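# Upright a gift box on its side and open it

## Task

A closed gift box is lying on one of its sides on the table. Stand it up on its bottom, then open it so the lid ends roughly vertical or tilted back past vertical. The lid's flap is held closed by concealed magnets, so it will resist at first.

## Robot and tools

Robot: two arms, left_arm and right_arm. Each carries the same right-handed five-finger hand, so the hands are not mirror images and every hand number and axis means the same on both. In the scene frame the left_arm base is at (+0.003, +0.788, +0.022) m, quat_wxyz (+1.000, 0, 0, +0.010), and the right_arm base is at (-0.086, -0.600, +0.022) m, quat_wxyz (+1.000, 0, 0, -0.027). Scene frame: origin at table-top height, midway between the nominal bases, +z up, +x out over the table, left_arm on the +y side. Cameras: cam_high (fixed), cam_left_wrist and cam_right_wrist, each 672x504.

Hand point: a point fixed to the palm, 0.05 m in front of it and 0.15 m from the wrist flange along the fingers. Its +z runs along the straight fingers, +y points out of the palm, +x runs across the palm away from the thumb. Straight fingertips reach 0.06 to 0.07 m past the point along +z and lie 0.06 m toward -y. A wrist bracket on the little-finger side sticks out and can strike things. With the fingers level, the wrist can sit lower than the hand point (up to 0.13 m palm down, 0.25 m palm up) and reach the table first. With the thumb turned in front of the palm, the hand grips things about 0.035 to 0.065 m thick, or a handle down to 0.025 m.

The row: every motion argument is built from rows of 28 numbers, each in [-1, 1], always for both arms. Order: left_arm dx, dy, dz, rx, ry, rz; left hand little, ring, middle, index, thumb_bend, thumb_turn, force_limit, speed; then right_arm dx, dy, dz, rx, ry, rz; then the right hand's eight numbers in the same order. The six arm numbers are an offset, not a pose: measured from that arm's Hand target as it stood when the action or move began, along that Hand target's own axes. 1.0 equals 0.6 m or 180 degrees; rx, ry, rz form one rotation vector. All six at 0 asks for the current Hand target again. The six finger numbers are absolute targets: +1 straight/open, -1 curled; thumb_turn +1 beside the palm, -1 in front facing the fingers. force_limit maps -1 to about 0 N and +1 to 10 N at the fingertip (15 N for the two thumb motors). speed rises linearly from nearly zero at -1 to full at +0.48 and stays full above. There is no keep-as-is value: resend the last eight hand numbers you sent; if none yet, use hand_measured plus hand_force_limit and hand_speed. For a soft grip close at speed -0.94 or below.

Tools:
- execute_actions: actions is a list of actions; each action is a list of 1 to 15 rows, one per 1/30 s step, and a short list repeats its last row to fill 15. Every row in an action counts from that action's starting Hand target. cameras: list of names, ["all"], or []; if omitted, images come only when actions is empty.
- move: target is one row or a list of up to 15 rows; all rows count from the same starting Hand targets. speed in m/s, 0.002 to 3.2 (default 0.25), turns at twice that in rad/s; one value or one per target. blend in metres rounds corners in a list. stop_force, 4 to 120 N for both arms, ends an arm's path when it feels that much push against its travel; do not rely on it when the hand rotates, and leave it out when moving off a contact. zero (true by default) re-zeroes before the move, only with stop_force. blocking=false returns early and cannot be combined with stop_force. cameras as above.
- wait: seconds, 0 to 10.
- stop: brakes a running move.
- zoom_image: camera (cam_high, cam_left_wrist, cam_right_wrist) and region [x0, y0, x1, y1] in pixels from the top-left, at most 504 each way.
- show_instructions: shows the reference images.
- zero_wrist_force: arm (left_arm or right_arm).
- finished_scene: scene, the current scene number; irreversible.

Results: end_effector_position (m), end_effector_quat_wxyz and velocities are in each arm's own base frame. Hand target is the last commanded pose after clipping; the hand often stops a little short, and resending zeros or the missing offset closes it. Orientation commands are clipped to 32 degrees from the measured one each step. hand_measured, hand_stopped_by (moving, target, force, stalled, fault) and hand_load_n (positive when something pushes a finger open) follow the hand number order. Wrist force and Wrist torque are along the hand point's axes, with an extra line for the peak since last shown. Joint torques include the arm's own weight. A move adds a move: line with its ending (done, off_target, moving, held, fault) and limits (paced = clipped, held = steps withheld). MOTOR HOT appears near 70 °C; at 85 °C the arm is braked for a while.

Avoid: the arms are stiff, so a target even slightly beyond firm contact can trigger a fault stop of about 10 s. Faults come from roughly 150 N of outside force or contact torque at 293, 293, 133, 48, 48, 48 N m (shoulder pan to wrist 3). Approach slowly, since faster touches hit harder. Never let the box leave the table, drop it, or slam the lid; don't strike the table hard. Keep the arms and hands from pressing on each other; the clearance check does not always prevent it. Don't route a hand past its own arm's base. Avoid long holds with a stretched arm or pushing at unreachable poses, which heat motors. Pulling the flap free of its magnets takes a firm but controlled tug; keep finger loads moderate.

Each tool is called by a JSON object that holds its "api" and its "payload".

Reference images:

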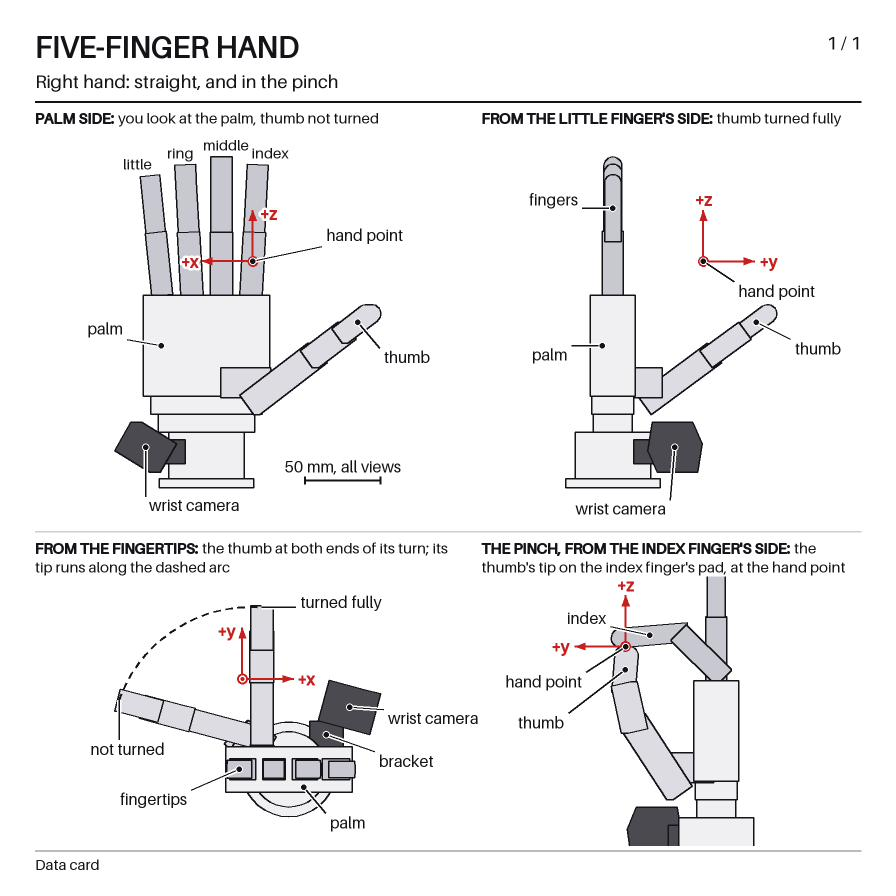

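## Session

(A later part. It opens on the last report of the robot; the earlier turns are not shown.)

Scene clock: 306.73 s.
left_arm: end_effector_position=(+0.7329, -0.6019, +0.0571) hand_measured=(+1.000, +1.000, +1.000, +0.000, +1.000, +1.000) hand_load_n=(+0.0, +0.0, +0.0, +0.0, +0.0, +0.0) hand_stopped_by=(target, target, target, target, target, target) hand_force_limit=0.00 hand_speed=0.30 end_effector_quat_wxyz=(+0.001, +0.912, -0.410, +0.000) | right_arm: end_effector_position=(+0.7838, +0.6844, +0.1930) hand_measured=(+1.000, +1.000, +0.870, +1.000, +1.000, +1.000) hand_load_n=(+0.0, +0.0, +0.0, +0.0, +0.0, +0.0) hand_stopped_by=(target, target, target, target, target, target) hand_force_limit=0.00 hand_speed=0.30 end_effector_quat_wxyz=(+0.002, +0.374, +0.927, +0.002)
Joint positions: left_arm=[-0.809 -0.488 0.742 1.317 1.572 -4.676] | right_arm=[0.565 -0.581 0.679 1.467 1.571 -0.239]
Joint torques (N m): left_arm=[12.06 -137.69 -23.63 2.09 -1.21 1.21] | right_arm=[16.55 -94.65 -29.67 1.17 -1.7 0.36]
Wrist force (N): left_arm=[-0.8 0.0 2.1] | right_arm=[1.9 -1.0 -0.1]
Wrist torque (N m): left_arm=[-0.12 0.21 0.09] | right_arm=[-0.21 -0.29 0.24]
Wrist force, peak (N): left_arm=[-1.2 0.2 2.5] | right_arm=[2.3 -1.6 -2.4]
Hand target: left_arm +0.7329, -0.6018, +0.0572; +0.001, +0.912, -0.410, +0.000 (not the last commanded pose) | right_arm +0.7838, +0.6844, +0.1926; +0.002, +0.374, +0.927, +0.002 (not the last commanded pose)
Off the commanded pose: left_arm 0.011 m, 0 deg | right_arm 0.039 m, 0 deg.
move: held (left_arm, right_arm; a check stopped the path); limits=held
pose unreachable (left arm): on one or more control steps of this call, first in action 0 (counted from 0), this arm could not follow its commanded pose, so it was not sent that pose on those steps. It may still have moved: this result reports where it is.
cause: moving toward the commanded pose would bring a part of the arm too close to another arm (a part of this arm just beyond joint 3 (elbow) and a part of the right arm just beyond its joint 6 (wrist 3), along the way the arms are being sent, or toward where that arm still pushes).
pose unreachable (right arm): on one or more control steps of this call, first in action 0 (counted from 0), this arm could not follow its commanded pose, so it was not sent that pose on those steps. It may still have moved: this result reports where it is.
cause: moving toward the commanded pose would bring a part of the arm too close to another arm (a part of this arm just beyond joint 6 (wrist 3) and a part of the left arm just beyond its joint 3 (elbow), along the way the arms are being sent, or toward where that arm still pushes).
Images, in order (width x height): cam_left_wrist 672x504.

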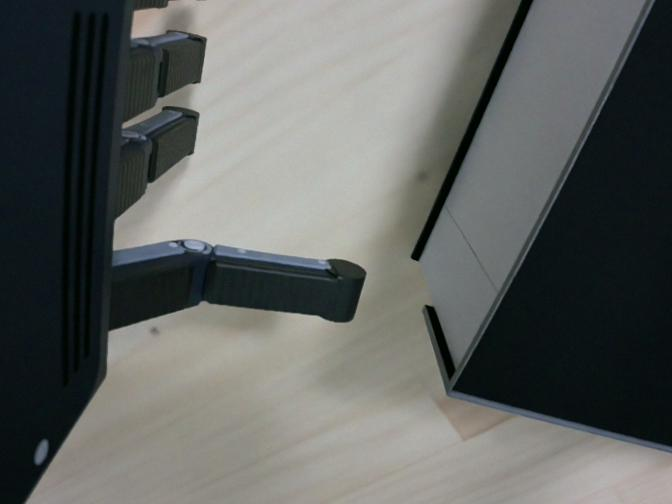

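{"api": "move", "payload": {"target": [0,0,0,0,0,0,1,1,1,0,1,1,0,0.3,-0.15,-0.35,-0.1,0,0,0,1,1,1,1,1,1,0,0.3], "speed": 0.3}}

{"api": "move", "payload": {"target": [0.028,0.025,0,0,0,0,1,1,1,0,1,1,0,0.3,0,0,0,0,0,0,1,1,1,1,1,1,0,0.3], "speed": 0.06, "cameras": ["cam_left_wrist","cam_high"]}}

{"api": "zoom_image", "payload": {"camera": "cam_left_wrist", "region": [250, 130, 600, 480]}}

Scene clock: 311.43 s.
left_arm: end_effector_position=(+0.7329, -0.6018, +0.0572) hand_measured=(+1.000, +1.000, +1.000, +0.000, +1.000, +1.000) hand_load_n=(+0.0, +0.0, -0.5, +0.0, +0.0, +0.0) hand_stopped_by=(target, target, target, target, target, target) hand_force_limit=0.00 hand_speed=0.30 end_effector_quat_wxyz=(+0.001, +0.912, -0.410, +0.000) | right_arm: end_effector_position=(+0.7028, +0.4708, +0.2516) hand_measured=(+1.000, +1.000, +0.870, +1.000, +1.000, +1.000) hand_load_n=(+0.0, +0.0, +0.0, +0.0, +0.0, +0.0) hand_stopped_by=(target, target, target, target, target, target) hand_force_limit=0.00 hand_speed=0.30 end_effector_quat_wxyz=(+0.002, +0.374, +0.927, +0.002)
Joint positions: left_arm=[-0.809 -0.488 0.743 1.317 1.572 -4.675] | right_arm=[0.387 -0.992 1.302 1.255 1.57 -0.417]
Joint torques (N m): left_arm=[11.93 -139.34 -23.39 1.94 -1.1 1.66] | right_arm=[-11.97 -86.8 -28.63 1.07 -2.97 -1.62]
Wrist force (N): left_arm=[-0.5 0.0 2.5] | right_arm=[1.7 -1.7 -0.8]
Wrist torque (N m): left_arm=[-0.14 0.15 0.10] | right_arm=[-0.26 -0.21 0.19]
Wrist force, peak (N): left_arm=[-1.7 0.1 2.3] | right_arm=[1.1 -3.1 -0.6]
Hand target: left_arm +0.7329, -0.6018, +0.0572; +0.001, +0.912, -0.410, +0.000 | right_arm +0.7027, +0.4706, +0.2517; +0.002, +0.374, +0.927, +0.002
Off the commanded pose: left_arm 0.000 m, 0 deg | right_arm 0.000 m, 0 deg.
move: done

Scene clock: 312.47 s.
left_arm: end_effector_position=(+0.7328, -0.6242, +0.0572) hand_measured=(+1.000, +1.000, +1.000, +0.000, +1.000, +1.000) hand_load_n=(+0.0, +0.5, +0.0, +0.5, +0.0, +0.0) hand_stopped_by=(target, target, target, target, target, target) hand_force_limit=0.00 hand_speed=0.30 end_effector_quat_wxyz=(+0.001, +0.912, -0.410, +0.000) | right_arm: end_effector_position=(+0.7027, +0.4706, +0.2517) hand_measured=(+1.000, +1.000, +0.870, +1.000, +1.000, +1.000) hand_load_n=(+0.0, +0.0, +0.0, +0.0, +0.0, +0.0) hand_stopped_by=(target, target, target, target, target, target) hand_force_limit=0.00 hand_speed=0.30 end_effector_quat_wxyz=(+0.002, +0.374, +0.927, +0.002)
Joint positions: left_arm=[-0.824 -0.455 0.677 1.349 1.572 -4.691] | right_arm=[0.387 -0.992 1.303 1.255 1.57 -0.417]
Joint torques (N m): left_arm=[-7.64 -107.6 -50.43 6.52 -1.13 -1.82] | right_arm=[-12.8 -88.23 -28.68 0.88 -3.05 -1.78]
Wrist force (N): left_arm=[-0.5 0.0 2.0] | right_arm=[1.8 -1.9 -0.9]
Wrist torque (N m): left_arm=[-0.10 0.14 0.18] | right_arm=[-0.28 -0.22 0.19]
Wrist force, peak (N): left_arm=[-0.6 0.5 2.6] | right_arm=[2.0 -1.7 -0.8]
Hand target: left_arm +0.7328, -0.6243, +0.0572; +0.001, +0.912, -0.410, +0.000 | right_arm +0.7027, +0.4706, +0.2517; +0.002, +0.374, +0.927, +0.002
Off the commanded pose: left_arm 0.000 m, 0 deg | right_arm 0.000 m, 0 deg.
move: done
Images, in order (width x height): cam_high 672x504, cam_left_wrist 672x504.

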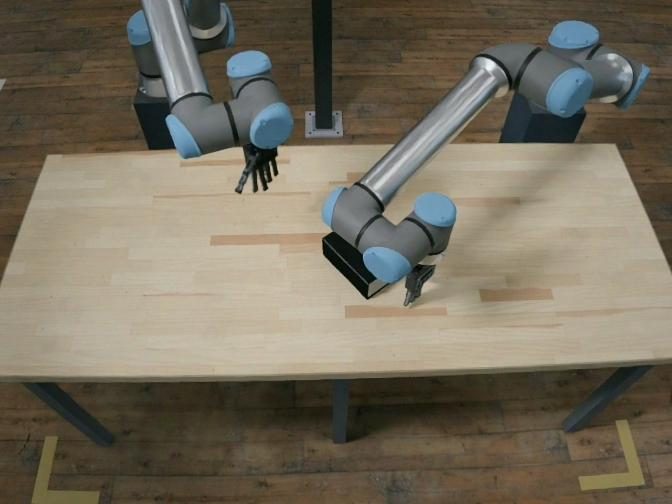

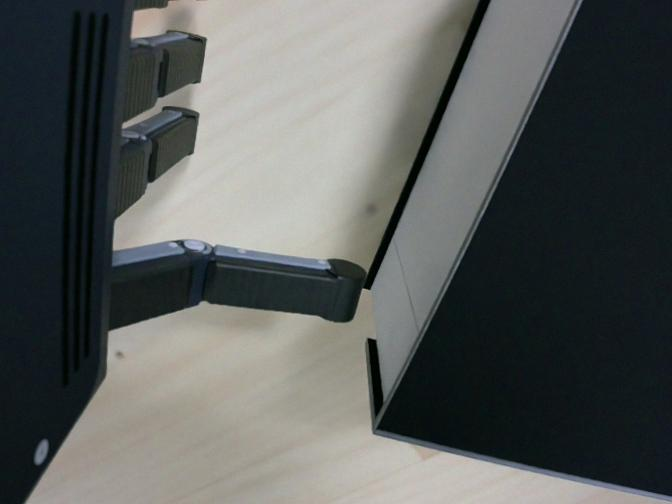

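Scaled by 1.440.

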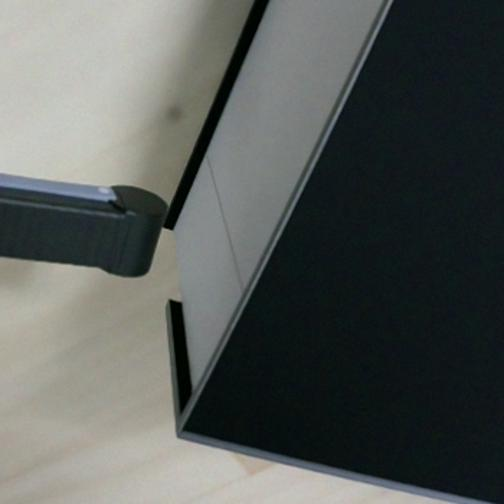

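{"api": "move", "payload": {"target": [0,0.05,0,0,0,0,1,1,1,0,1,1,0,0.3,0,0,0,0,0,0,1,1,1,1,1,1,0,0.3], "speed": 0.015, "stop_force": 4, "cameras": ["cam_left_wrist"]}}

{"api": "zoom_image", "payload": {"camera": "cam_left_wrist", "region": [250, 130, 600, 480]}}

Scene clock: 321.33 s.
left_arm: end_effector_position=(+0.7104, -0.6442, +0.0573) hand_measured=(+1.000, +1.000, +1.000, +0.000, +1.000, +1.000) hand_load_n=(-0.5, +0.0, +0.0, +0.5, +0.0, +0.0) hand_stopped_by=(target, target, target, target, target, target) hand_force_limit=0.00 hand_speed=0.30 end_effector_quat_wxyz=(+0.001, +0.912, -0.410, +0.000) | right_arm: end_effector_position=(+0.7027, +0.4706, +0.2517) hand_measured=(+1.000, +1.000, +0.870, +1.000, +1.000, +1.000) hand_load_n=(+0.0, +0.0, +0.0, +0.0, -0.5, +0.0) hand_stopped_by=(target, target, target, target, target, target) hand_force_limit=0.00 hand_speed=0.30 end_effector_quat_wxyz=(+0.002, +0.374, +0.927, +0.002)
Joint positions: left_arm=[-0.855 -0.469 0.704 1.336 1.572 -4.722] | right_arm=[0.387 -0.992 1.303 1.255 1.57 -0.417]
Joint torques (N m): left_arm=[-10.94 -141.89 -24.65 1.94 1.79 -2.02] | right_arm=[-11.51 -86.56 -28.71 1.01 -2.86 -1.96]
Wrist force (N): left_arm=[-1.1 -0.3 2.2] | right_arm=[1.8 -1.2 -0.4]
Wrist torque (N m): left_arm=[-0.08 0.19 0.14] | right_arm=[-0.20 -0.24 0.21]
Wrist force, peak (N): left_arm=[-1.2 -0.4 2.7] | right_arm=[1.9 -1.9 -1.3]
Hand target: left_arm +0.7104, -0.6442, +0.0573; +0.001, +0.912, -0.410, +0.000 | right_arm +0.7027, +0.4706, +0.2517; +0.002, +0.374, +0.927, +0.002
Off the commanded pose: left_arm 0.000 m, 0 deg | right_arm 0.000 m, 0 deg.
move: done
Images, in order (width x height): cam_left_wrist 672x504.

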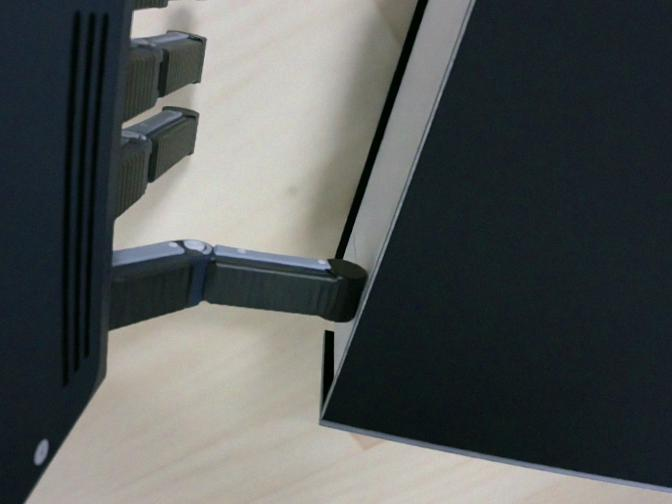

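Scaled by 1.440.

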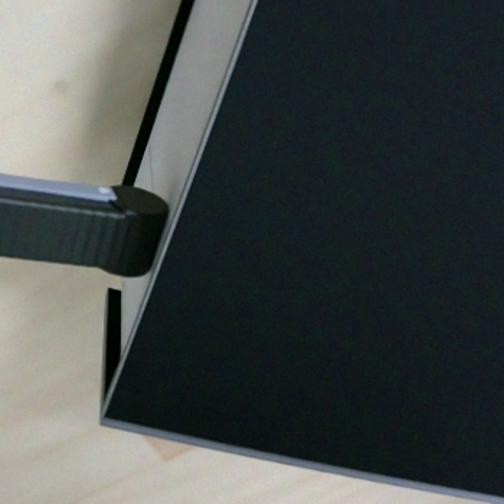

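{"api": "move", "payload": {"target": [-0.08,0,0,0,0,0,1,1,1,0,1,1,0,0.3,0,0,0,0,0,0,1,1,1,1,1,1,0,0.3], "speed": 0.04, "cameras": ["cam_left_wrist","cam_high"]}}

{"api": "zoom_image", "payload": {"camera": "cam_left_wrist", "region": [250, 130, 600, 480]}}

Scene clock: 325.77 s.
left_arm: end_effector_position=(+0.6786, -0.6084, +0.0573) hand_measured=(+1.000, +1.000, +1.000, +0.000, +1.000, +1.000) hand_load_n=(+0.0, +0.0, +0.0, +0.0, +0.0, +0.0) hand_stopped_by=(target, target, target, target, target, target) hand_force_limit=0.00 hand_speed=0.30 end_effector_quat_wxyz=(+0.001, +0.912, -0.410, +0.000) | right_arm: end_effector_position=(+0.7027, +0.4706, +0.2517) hand_measured=(+1.000, +1.000, +0.870, +1.000, +1.000, +1.000) hand_load_n=(+0.0, +0.0, +0.0, +0.0, +0.0, +0.0) hand_stopped_by=(target, target, target, target, target, target) hand_force_limit=0.00 hand_speed=0.30 end_effector_quat_wxyz=(+0.002, +0.374, +0.927, +0.002)
Joint positions: left_arm=[-0.855 -0.573 0.909 1.235 1.572 -4.722] | right_arm=[0.387 -0.992 1.303 1.255 1.57 -0.417]
Joint torques (N m): left_arm=[-7.59 -135.1 -24.46 2.23 -0.71 -2.08] | right_arm=[-12.52 -87.96 -28.58 1.02 -2.78 -1.93]
Wrist force (N): left_arm=[-0.9 0.5 2.3] | right_arm=[1.4 -1.3 -0.4]
Wrist torque (N m): left_arm=[-0.05 0.18 0.13] | right_arm=[-0.22 -0.17 0.18]
Wrist force, peak (N): left_arm=[-1.1 -0.5 2.7] | right_arm=[2.1 -1.8 -1.1]
Hand target: left_arm +0.6785, -0.6083, +0.0573; +0.001, +0.912, -0.410, +0.000 | right_arm +0.7027, +0.4706, +0.2517; +0.002, +0.374, +0.927, +0.002
Off the commanded pose: left_arm 0.000 m, 0 deg | right_arm 0.000 m, 0 deg.
move: done
Images, in order (width x height): cam_high 672x504, cam_left_wrist 672x504.

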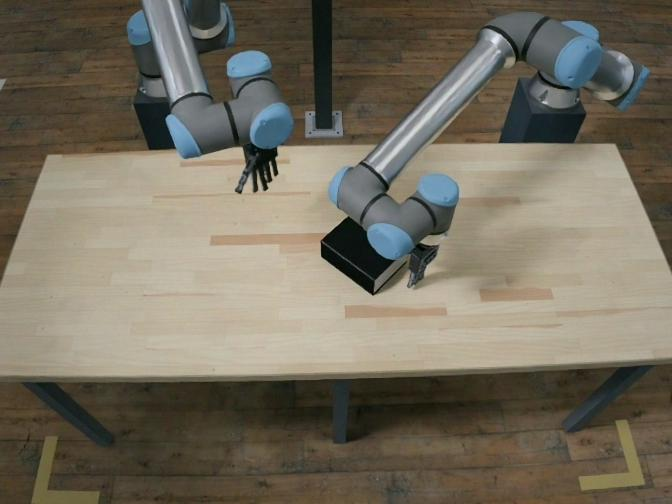

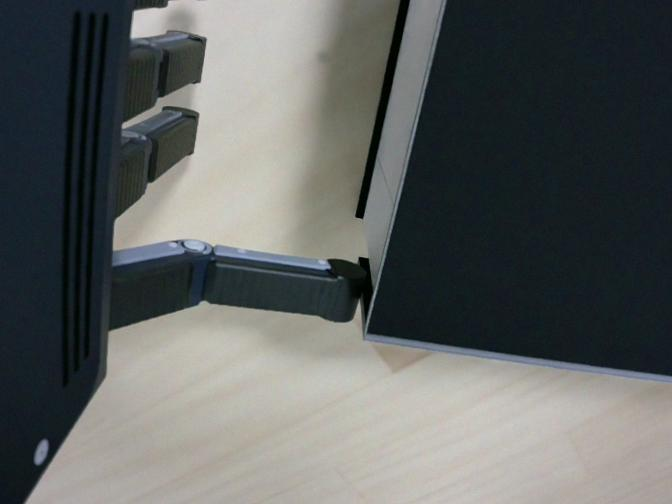

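Scaled by 1.440.

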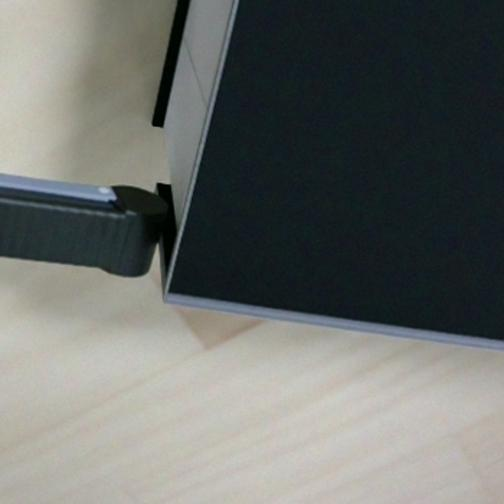

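{"api": "move", "payload": {"target": [[0,-0.1,0,0,0,0,1,1,1,0,1,1,0,0.3,0,0,0,0,0,0,1,1,1,1,1,1,0,0.3],[0.25,-0.1,-0.2,0,0,0,1,1,1,1,1,1,0,0.3,0,0,0,0,0,0,1,1,1,1,1,1,0,0.3]], "speed": 0.2, "cameras": ["cam_high","cam_left_wrist","cam_right_wrist"]}}

{"api": "zoom_image", "payload": {"camera": "cam_high", "region": [280, 160, 460, 310]}}

Scene clock: 334.83 s.
left_arm: end_effector_position=(+0.8210, -0.6792, +0.1765) hand_measured=(+1.000, +1.000, +1.000, +1.000, +1.000, +1.000) hand_load_n=(+0.0, +0.0, +0.0, +0.0, +0.0, +0.0) hand_stopped_by=(target, target, target, target, target, target) hand_force_limit=0.00 hand_speed=0.30 end_effector_quat_wxyz=(+0.029, +0.916, -0.387, +0.105) | right_arm: end_effector_position=(+0.7027, +0.4706, +0.2517) hand_measured=(+1.000, +1.000, +0.870, +1.000, +1.000, +1.000) hand_load_n=(+0.0, +0.0, +0.0, +0.0, +0.0, +0.0) hand_stopped_by=(target, target, target, target, target, target) hand_force_limit=0.00 hand_speed=0.30 end_effector_quat_wxyz=(+0.002, +0.374, +0.927, +0.002)
Joint positions: left_arm=[-0.806 -0.265 0.035 1.584 1.542 -4.715] | right_arm=[0.387 -0.992 1.303 1.255 1.57 -0.417]
Joint torques (N m): left_arm=[-6.54 -112.85 -51.38 1.84 -2.37 -1.92] | right_arm=[-9.84 -86.03 -29.3 1.26 -2.76 -2.06]
Wrist force (N): left_arm=[0.0 0.2 2.7] | right_arm=[1.8 -1.6 -1.1]
Wrist torque (N m): left_arm=[-0.13 0.10 0.12] | right_arm=[-0.21 -0.21 0.20]
Wrist force, peak (N): left_arm=[-0.5 0.0 4.4] | right_arm=[2.0 -2.0 -1.1]
Hand target: left_arm +0.8231, -0.6807, +0.1772; +0.001, +0.912, -0.410, +0.000 | right_arm +0.7027, +0.4706, +0.2517; +0.002, +0.374, +0.927, +0.002
Off the commanded pose: left_arm 0.003 m, 13 deg | right_arm 0.000 m, 0 deg.
elbow stopped short (left arm): the move would have taken joint 3 (elbow) straighter than the controller allows.
move: off_target (left_arm); target 2's new numbers were sent with left_arm's hand 0.003 m and 13 deg from that target

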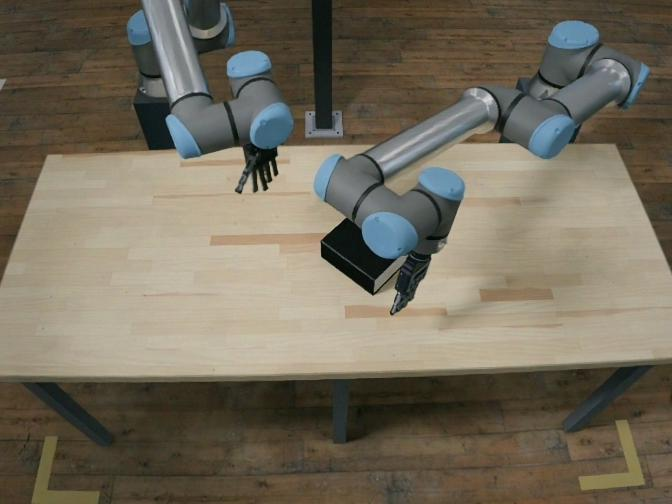

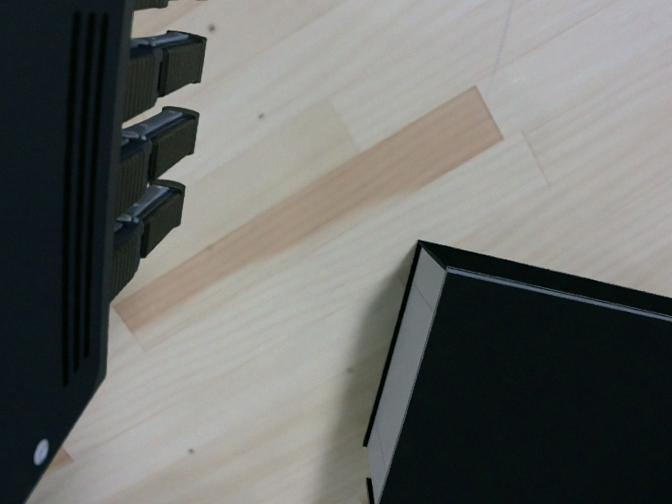

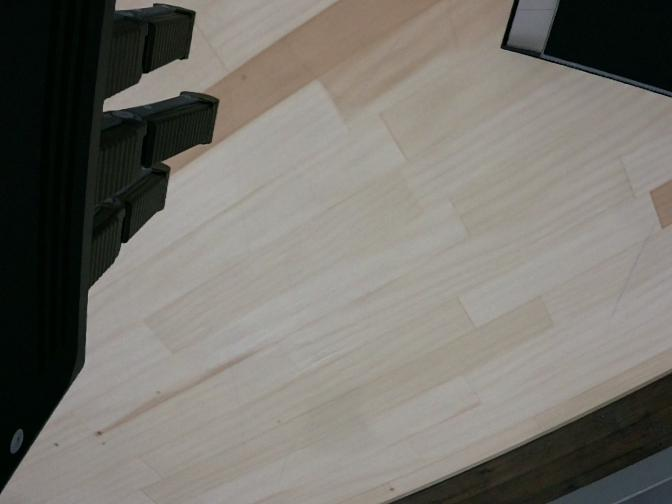

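Scaled by 2.800.

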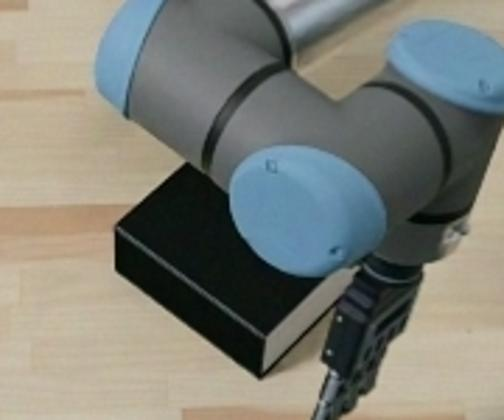

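{"api": "move", "payload": {"target": [[0.049,0.248,0,0,0,0,1,1,1,1,1,1,0,0.3,0,0,0,0,0,0,1,1,1,1,1,1,0,0.3],[0.049,0.248,0.194,0,0,0,1,1,1,1,1,1,0,0.3,0,0,0,0,0,0,1,1,1,1,1,1,0,0.3],[-0.17,0.248,0.194,0,0,0,1,1,1,1,1,1,0,0.3,0,0,0,0,0,0,1,1,1,1,1,1,0,0.3]], "speed": 0.12, "cameras": ["cam_high","cam_left_wrist"]}}

{"api": "zoom_image", "payload": {"camera": "cam_high", "region": [280, 160, 460, 310]}}

Scene clock: 353.80 s.
left_arm: end_effector_position=(+0.7762, -0.7353, +0.1762) hand_measured=(+1.000, +1.000, +1.000, +1.000, +1.000, +1.000) hand_load_n=(+0.0, +0.0, +0.0, +0.0, +0.0, +0.0) hand_stopped_by=(target, target, target, target, target, target) hand_force_limit=0.00 hand_speed=0.30 end_effector_quat_wxyz=(+0.032, +0.915, -0.387, +0.104) | right_arm: end_effector_position=(+0.7027, +0.4706, +0.2517) hand_measured=(+1.000, +1.000, +0.870, +1.000, +1.000, +1.000) hand_load_n=(+0.0, +0.0, +0.0, +0.0, +0.0, +0.0) hand_stopped_by=(target, target, target, target, target, target) hand_force_limit=0.00 hand_speed=0.30 end_effector_quat_wxyz=(+0.002, +0.374, +0.927, +0.002)
Joint positions: left_arm=[-0.873 -0.264 0.035 1.586 1.533 -4.78] | right_arm=[0.387 -0.992 1.303 1.255 1.57 -0.417]
Joint torques (N m): left_arm=[8.08 -146.95 -26.27 5.65 2.81 1.91] | right_arm=[-10.02 -86.81 -28.91 1.53 -2.57 -1.88]
Wrist force (N): left_arm=[0.4 -0.3 2.6] | right_arm=[2.2 -1.6 -0.8]
Wrist torque (N m): left_arm=[-0.20 0.06 -0.17] | right_arm=[-0.23 -0.28 0.23]
Wrist force, peak (N): left_arm=[0.8 4.9 2.6] | right_arm=[2.2 -2.0 -1.0]
Hand target: left_arm +0.7764, -0.7350, +0.1762; +0.032, +0.915, -0.387, +0.104 (not the last commanded pose) | right_arm +0.7027, +0.4706, +0.2517; +0.002, +0.374, +0.927, +0.002
Off the commanded pose: left_arm 0.178 m, 13 deg | right_arm 0.000 m, 0 deg.
elbow stopped short (left arm): the move would have taken joint 3 (elbow) straighter than the controller allows.
move: held (left_arm; a check stopped the path); path passed 0 of 3 targets; limits=held
pose unreachable (left arm): on one or more control steps of this call, first in action 0 (counted from 0), this arm could not follow its commanded pose, so it was not sent that pose on those steps. It may still have moved: this result reports where it is.
cause: moving toward the commanded pose would bring a part of the arm too close to another arm (a part of this arm just beyond joint 3 (elbow) and a part of the right arm just beyond its joint 4 (wrist 1), at the place that arm is still heading or pushing toward).
Images, in order (width x height): cam_high 672x504, cam_left_wrist 672x504.

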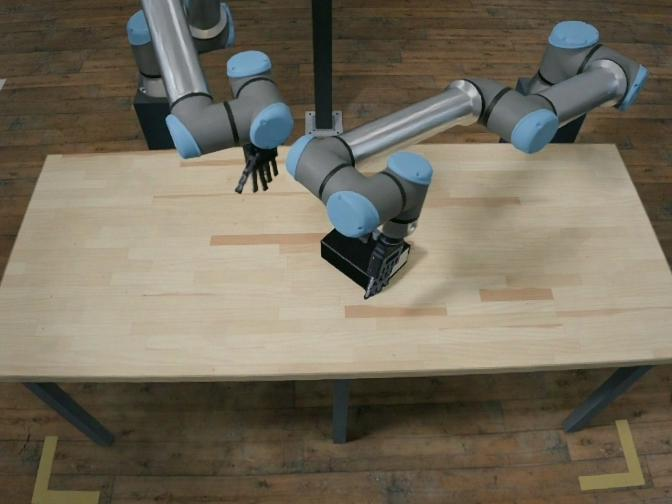

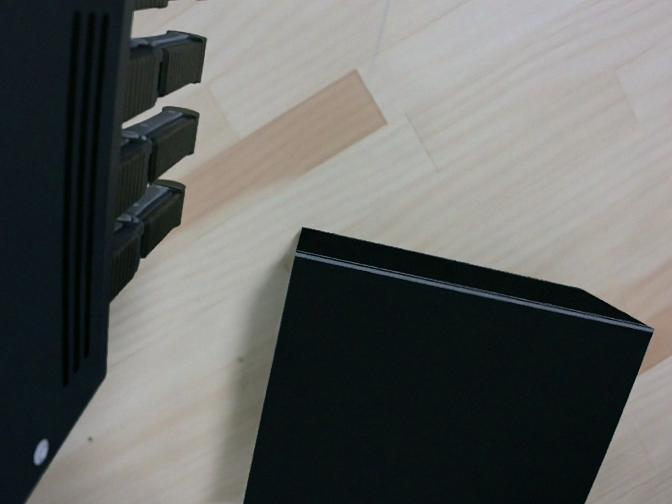

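Scaled by 2.800.

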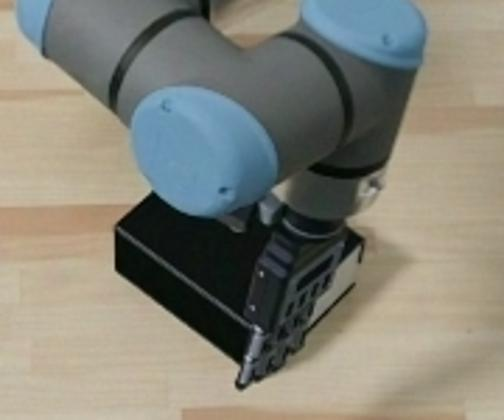

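{"api": "move", "payload": {"target": [0,0,0,0,0,0,1,1,1,1,1,1,0,0.3,0.125,-0.47,-0.05,0,0,0,1,1,1,1,1,1,0,0.3], "speed": 0.3}}

{"api": "move", "payload": {"target": [[0.027,0.132,0.003,-0.0086,-0.0685,0.014,1,1,1,1,1,1,0,0.3,0,0,0,0,0,0,1,1,1,1,1,1,0,0.3],[-0.0145,0.1365,0.1925,-0.0086,-0.0685,0.014,1,1,1,1,1,1,0,0.3,0,0,0,0,0,0,1,1,1,1,1,1,0,0.3],[-0.2255,0.1263,0.146,-0.0086,-0.0685,0.014,1,1,1,1,1,1,0,0.3,0,0,0,0,0,0,1,1,1,1,1,1,0,0.3]], "speed": 0.12, "cameras": ["cam_high","cam_left_wrist"]}}

{"api": "zoom_image", "payload": {"camera": "cam_high", "region": [280, 160, 460, 310]}}

Scene clock: 365.67 s.
left_arm: end_effector_position=(+0.7764, -0.7350, +0.1762) hand_measured=(+1.000, +1.000, +1.000, +1.000, +1.000, +1.000) hand_load_n=(+0.0, +0.0, +0.0, +0.0, +0.0, +0.0) hand_stopped_by=(target, target, target, target, target, target) hand_force_limit=0.00 hand_speed=0.30 end_effector_quat_wxyz=(+0.032, +0.915, -0.387, +0.104) | right_arm: end_effector_position=(+0.4531, +0.3195, +0.2801) hand_measured=(+1.000, +1.000, +0.870, +1.000, +1.000, +1.000) hand_load_n=(+0.0, +0.0, +0.0, +0.0, +0.0, +0.0) hand_stopped_by=(target, target, target, target, target, target) hand_force_limit=0.00 hand_speed=0.30 end_effector_quat_wxyz=(+0.002, +0.374, +0.927, +0.002)
Joint positions: left_arm=[-0.872 -0.264 0.035 1.586 1.533 -4.78] | right_arm=[0.289 -1.474 1.914 1.127 1.57 -0.516]
Joint torques (N m): left_arm=[12.15 -116.36 -29.58 5.78 3.16 1.76] | right_arm=[-11.5 -49.59 -25.98 7.75 -2.81 -1.74]
Wrist force (N): left_arm=[0.5 0.1 2.1] | right_arm=[1.7 -1.9 -0.6]
Wrist torque (N m): left_arm=[-0.11 0.06 -0.14] | right_arm=[-0.29 -0.21 0.17]
Wrist force, peak (N): left_arm=[0.2 0.4 2.8] | right_arm=[2.5 -3.7 -0.5]
Hand target: left_arm +0.7764, -0.7350, +0.1762; +0.032, +0.915, -0.387, +0.104 | right_arm +0.4529, +0.3194, +0.2802; +0.002, +0.374, +0.927, +0.002
Off the commanded pose: left_arm 0.000 m, 0 deg | right_arm 0.000 m, 0 deg.
move: done

Scene clock: 370.60 s.
left_arm: end_effector_position=(+0.6450, -0.7050, +0.0599) hand_measured=(+1.000, +1.000, +1.000, +1.000, +1.000, +1.000) hand_load_n=(+0.0, +0.0, +0.0, +0.0, -0.5, +0.0) hand_stopped_by=(target, target, target, target, target, target) hand_force_limit=0.00 hand_speed=0.30 end_effector_quat_wxyz=(+0.000, +0.912, -0.410, +0.000) | right_arm: end_effector_position=(+0.4529, +0.3194, +0.2802) hand_measured=(+1.000, +1.000, +0.870, +1.000, +1.000, +1.000) hand_load_n=(+0.0, +0.0, -0.5, +0.0, +0.0, +0.0) hand_stopped_by=(target, target, target, target, target, target) hand_force_limit=0.00 hand_speed=0.30 end_effector_quat_wxyz=(+0.002, +0.374, +0.927, +0.002)
Joint positions: left_arm=[-0.946 -0.492 0.746 1.317 1.571 -4.814] | right_arm=[0.288 -1.475 1.914 1.127 1.57 -0.516]
Joint torques (N m): left_arm=[-7.86 -137.88 -23.87 1.82 3.06 1.57] | right_arm=[-11.81 -48.52 -26.46 7.84 -2.72 -1.81]
Wrist force (N): left_arm=[-0.5 0.1 2.4] | right_arm=[1.7 -2.7 -0.6]
Wrist torque (N m): left_arm=[-0.10 0.19 -0.15] | right_arm=[-0.41 -0.20 0.15]
Wrist force, peak (N): left_arm=[0.1 -0.1 3.2] | right_arm=[2.3 -2.7 -0.4]
Hand target: left_arm +0.6449, -0.7049, +0.0599; +0.000, +0.912, -0.410, +0.000 | right_arm +0.4529, +0.3194, +0.2802; +0.002, +0.374, +0.927, +0.002
Off the commanded pose: left_arm 0.000 m, 0 deg | right_arm 0.000 m, 0 deg.
elbow stopped short (left arm): the move would have taken joint 3 (elbow) straighter than the controller allows.
move: done
Images, in order (width x height): cam_high 672x504, cam_left_wrist 672x504.

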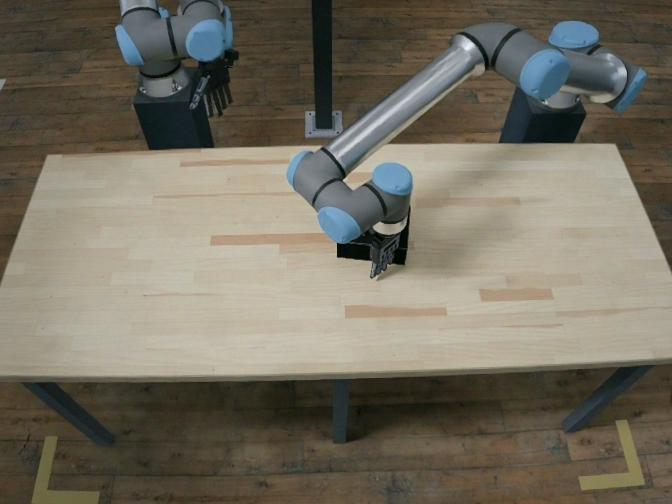

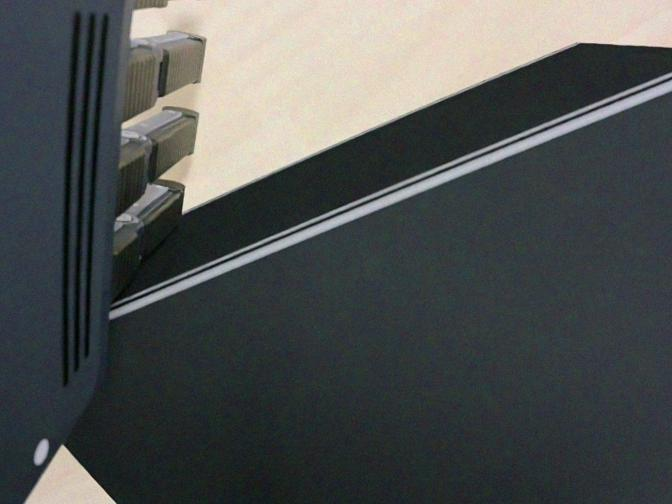

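Scaled by 2.800.

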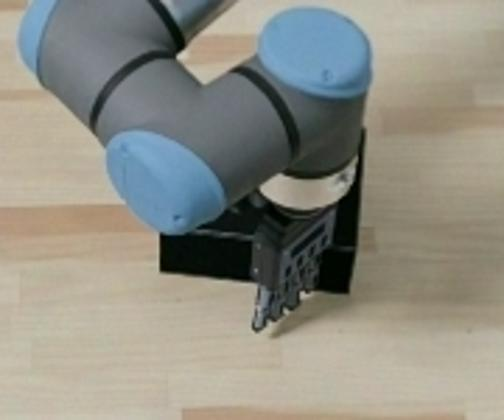

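{"api": "move", "payload": {"target": [[0,0,-0.217,0,0,0,1,1,1,1,1,1,0,0.3,0.1,0.24,0,0,0,-0.22,1,1,1,0,1,1,0,0.3],[-0.071,0.149,-0.217,0,0,-0.22,1,1,1,1,1,1,0,0.3,0.194,0.476,0,0,0,-0.22,1,1,1,0,1,1,0,0.3],[-0.071,0.149,-0.217,0,0,-0.22,1,1,1,1,1,1,0,0.3,0.194,0.476,0.371,0,0,-0.22,1,1,1,0,1,1,0,0.3]], "speed": 0.2, "cameras": ["all"]}}

{"api": "zoom_image", "payload": {"camera": "cam_high", "region": [280, 140, 440, 290]}}

Scene clock: 385.00 s.
left_arm: end_effector_position=(+0.6093, -0.7150, +0.1902) hand_measured=(+1.000, +1.000, +1.000, +1.000, +1.000, +1.000) hand_load_n=(+0.0, +0.0, +0.0, +0.0, +0.0, +0.0) hand_stopped_by=(target, target, target, target, target, target) hand_force_limit=0.00 hand_speed=0.30 end_effector_quat_wxyz=(+0.000, +0.957, -0.291, -0.002) | right_arm: end_effector_position=(+0.5297, +0.5147, +0.2810) hand_measured=(+1.000, +1.000, +0.870, +0.000, +1.000, +1.000) hand_load_n=(+0.0, +0.0, +0.0, +0.0, +0.0, +0.0) hand_stopped_by=(target, target, target, target, target, target) hand_force_limit=0.00 hand_speed=0.30 end_effector_quat_wxyz=(+0.002, +0.038, +0.999, +0.002)
Joint positions: left_arm=[-0.979 -0.631 0.781 1.424 1.572 -5.1] | right_arm=[0.484 -1.181 1.536 1.21 1.57 -1.011]
Joint torques (N m): left_arm=[12.34 -100.61 -51.58 6.09 -1.33 1.86] | right_arm=[-11.46 -72.99 -27.75 0.93 0.52 -1.79]
Wrist force (N): left_arm=[-0.8 -0.3 2.0] | right_arm=[1.3 -1.1 -0.6]
Wrist torque (N m): left_arm=[-0.14 0.16 -0.18] | right_arm=[-0.15 -0.16 0.16]
Wrist force, peak (N): left_arm=[-0.9 -0.3 3.4] | right_arm=[2.2 -2.4 -1.1]
Hand target: left_arm +0.6094, -0.7150, +0.1902; +0.000, +0.957, -0.291, -0.002 (not the last commanded pose) | right_arm +0.5297, +0.5147, +0.2810; +0.002, +0.038, +0.999, +0.002 (not the last commanded pose)
Off the commanded pose: left_arm 0.062 m, 25 deg | right_arm 0.243 m, 0 deg.
move: held (left_arm, right_arm; a check stopped the path); path passed 1 of 3 targets; limits=held
pose unreachable (left arm): on one or more control steps of this call, first in action 0 (counted from 0), this arm could not follow its commanded pose, so it was not sent that pose on those steps. It may still have moved: this result reports where it is.
cause: moving toward the commanded pose would bring a part of the arm too close to another arm (a part of this arm just beyond joint 3 (elbow) and a part of the right arm just beyond its joint 4 (wrist 1), at the place that arm was heading or pushing toward when its own hold began).
pose unreachable (right arm): on one or more control steps of this call, first in action 0 (counted from 0), this arm could not follow its commanded pose, so it was not sent that pose on those steps. It may still have moved: this result reports where it is.
cause: moving toward the commanded pose would bring a part of the arm too close to another arm (a part of this arm just beyond joint 4 (wrist 1) and a part of the left arm just beyond its joint 3 (elbow), along the way the arms are being sent, or toward where that arm still pushes).

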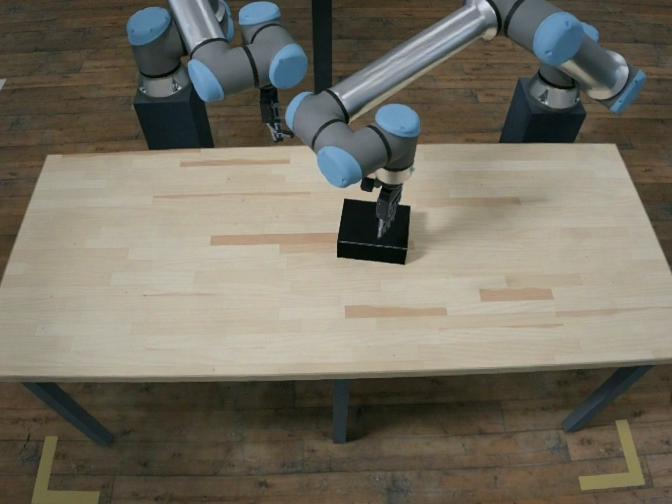

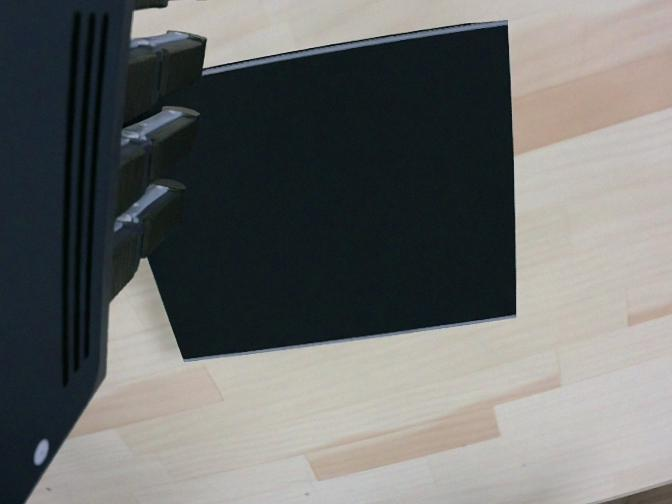

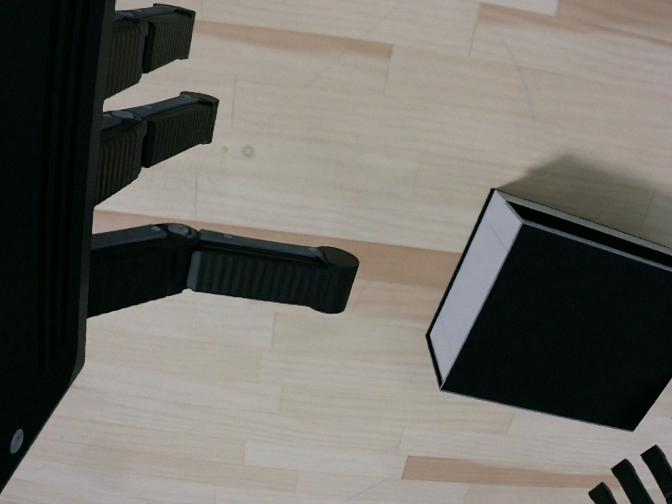

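Scaled by 3.150.

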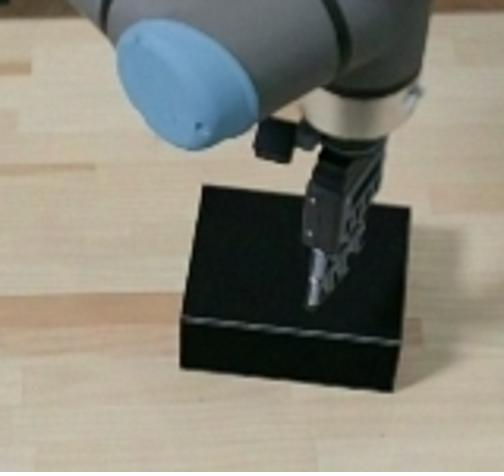

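{"api": "move", "payload": {"target": [0,0,0,0,0,0,1,1,1,1,1,1,0,0.3,0,-0.25,0,0,0,0,1,1,1,0,1,1,0,0.3], "speed": 0.3}}

{"api": "move", "payload": {"target": [-0.069,-0.159,-0.05,0,0,0.861,1,1,1,1,1,1,0,0.3,0,0,0,0,0,0,1,1,1,0,1,1,0,0.3], "speed": 0.6, "cameras": ["all"]}}

{"api": "zoom_image", "payload": {"camera": "cam_high", "region": [280, 140, 440, 290]}}

Scene clock: 396.13 s.
left_arm: end_effector_position=(+0.6094, -0.7150, +0.1902) hand_measured=(+1.000, +1.000, +1.000, +1.000, +1.000, +1.000) hand_load_n=(+0.0, +0.0, +0.0, +0.0, +0.0, +0.0) hand_stopped_by=(target, target, target, target, target, target) hand_force_limit=0.00 hand_speed=0.30 end_effector_quat_wxyz=(+0.000, +0.957, -0.291, -0.002) | right_arm: end_effector_position=(+0.5184, +0.3653, +0.2805) hand_measured=(+1.000, +1.000, +0.870, +0.000, +1.000, +1.000) hand_load_n=(+0.0, +0.0, +0.0, +0.0, -0.5, +0.0) hand_stopped_by=(target, target, target, target, target, target) hand_force_limit=0.00 hand_speed=0.30 end_effector_quat_wxyz=(+0.002, +0.038, +0.999, +0.002)
Joint positions: left_arm=[-0.979 -0.631 0.781 1.424 1.572 -5.1] | right_arm=[0.257 -1.34 1.752 1.153 1.569 -1.238]
Joint torques (N m): left_arm=[12.55 -97.23 -51.63 6.1 -1.16 1.77] | right_arm=[-12.92 -61.09 -27.01 0.99 -3.09 -2.09]
Wrist force (N): left_arm=[-0.7 -0.1 2.1] | right_arm=[1.4 -1.8 -0.5]
Wrist torque (N m): left_arm=[-0.11 0.14 -0.16] | right_arm=[-0.27 -0.18 0.17]
Wrist force, peak (N): left_arm=[-0.5 0.2 2.6] | right_arm=[1.7 -3.0 -0.6]
Hand target: left_arm +0.6094, -0.7150, +0.1902; +0.000, +0.957, -0.291, -0.002 | right_arm +0.5184, +0.3651, +0.2805; +0.002, +0.038, +0.999, +0.002
Off the commanded pose: left_arm 0.000 m, 0 deg | right_arm 0.000 m, 0 deg.
move: done

Scene clock: 399.40 s.
left_arm: end_effector_position=(+0.6282, -0.6128, +0.2203) hand_measured=(+1.000, +1.000, +1.000, +1.000, +1.000, +1.000) hand_load_n=(+0.0, +0.0, +0.0, +0.0, +0.0, +0.0) hand_stopped_by=(target, target, target, target, target, target) hand_force_limit=0.00 hand_speed=0.30 end_effector_quat_wxyz=(-0.001, +0.077, +0.997, +0.001) | right_arm: end_effector_position=(+0.5184, +0.3651, +0.2805) hand_measured=(+1.000, +1.000, +0.870, +0.000, +1.000, +1.000) hand_load_n=(+0.0, +0.0, +0.0, +0.0, +0.0, +0.0) hand_stopped_by=(target, target, target, target, target, target) hand_force_limit=0.00 hand_speed=0.30 end_effector_quat_wxyz=(+0.002, +0.038, +0.999, +0.002)
Joint positions: left_arm=[-1.045 -0.78 1 1.354 1.572 -2.462] | right_arm=[0.257 -1.34 1.753 1.153 1.569 -1.239]
Joint torques (N m): left_arm=[11.88 -123.76 -24.22 1.9 3.14 1.69] | right_arm=[-11.99 -61.54 -26.47 1.06 -2.73 -1.88]
Wrist force (N): left_arm=[-0.7 0.1 2.4] | right_arm=[1.7 -1.6 -0.4]
Wrist torque (N m): left_arm=[-0.14 0.14 -0.16] | right_arm=[-0.24 -0.22 0.18]
Wrist force, peak (N): left_arm=[-0.8 -0.1 2.8] | right_arm=[2.2 -1.9 -0.4]
Hand target: left_arm +0.6282, -0.6128, +0.2203; -0.001, +0.077, +0.997, +0.001 | right_arm +0.5184, +0.3651, +0.2805; +0.002, +0.038, +0.999, +0.002
Off the commanded pose: left_arm 0.000 m, 0 deg | right_arm 0.000 m, 0 deg.
move: done

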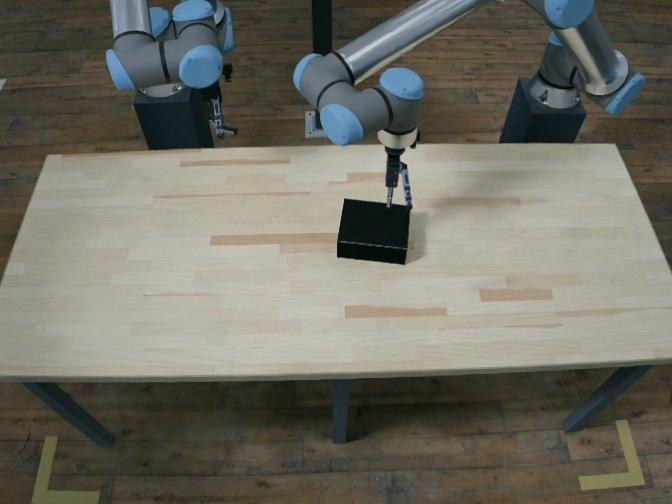

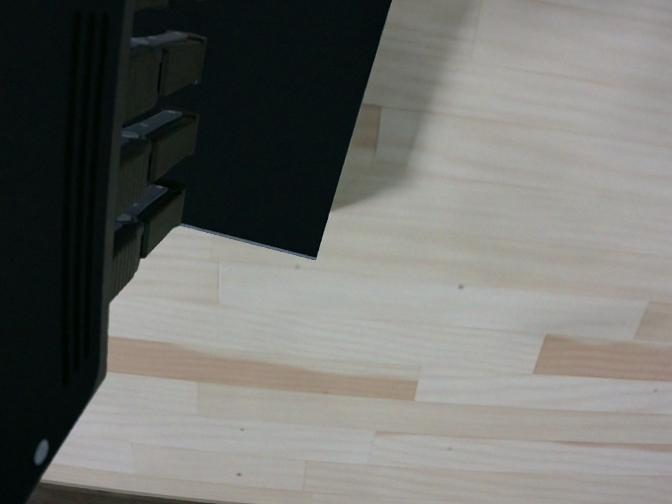

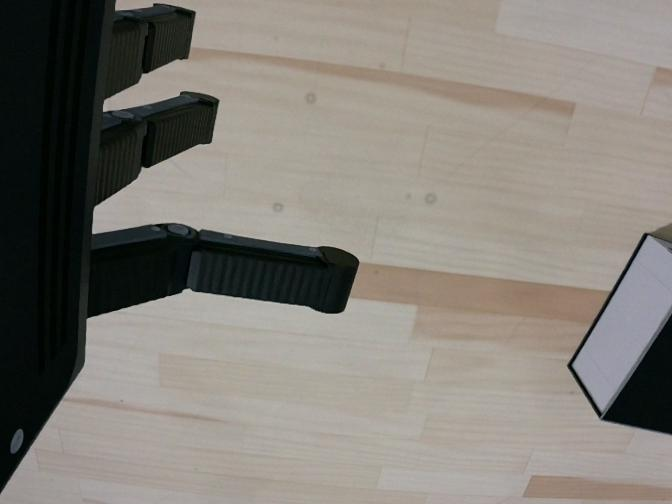

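Scaled by 3.150.

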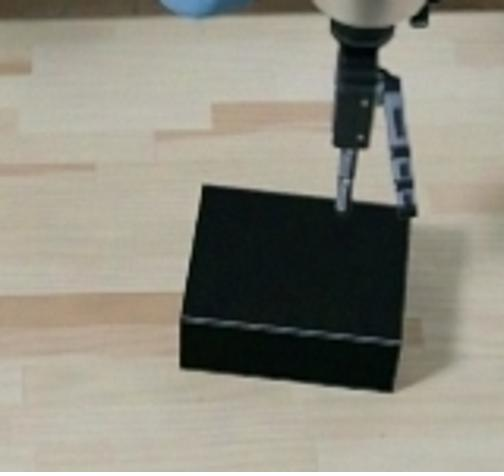

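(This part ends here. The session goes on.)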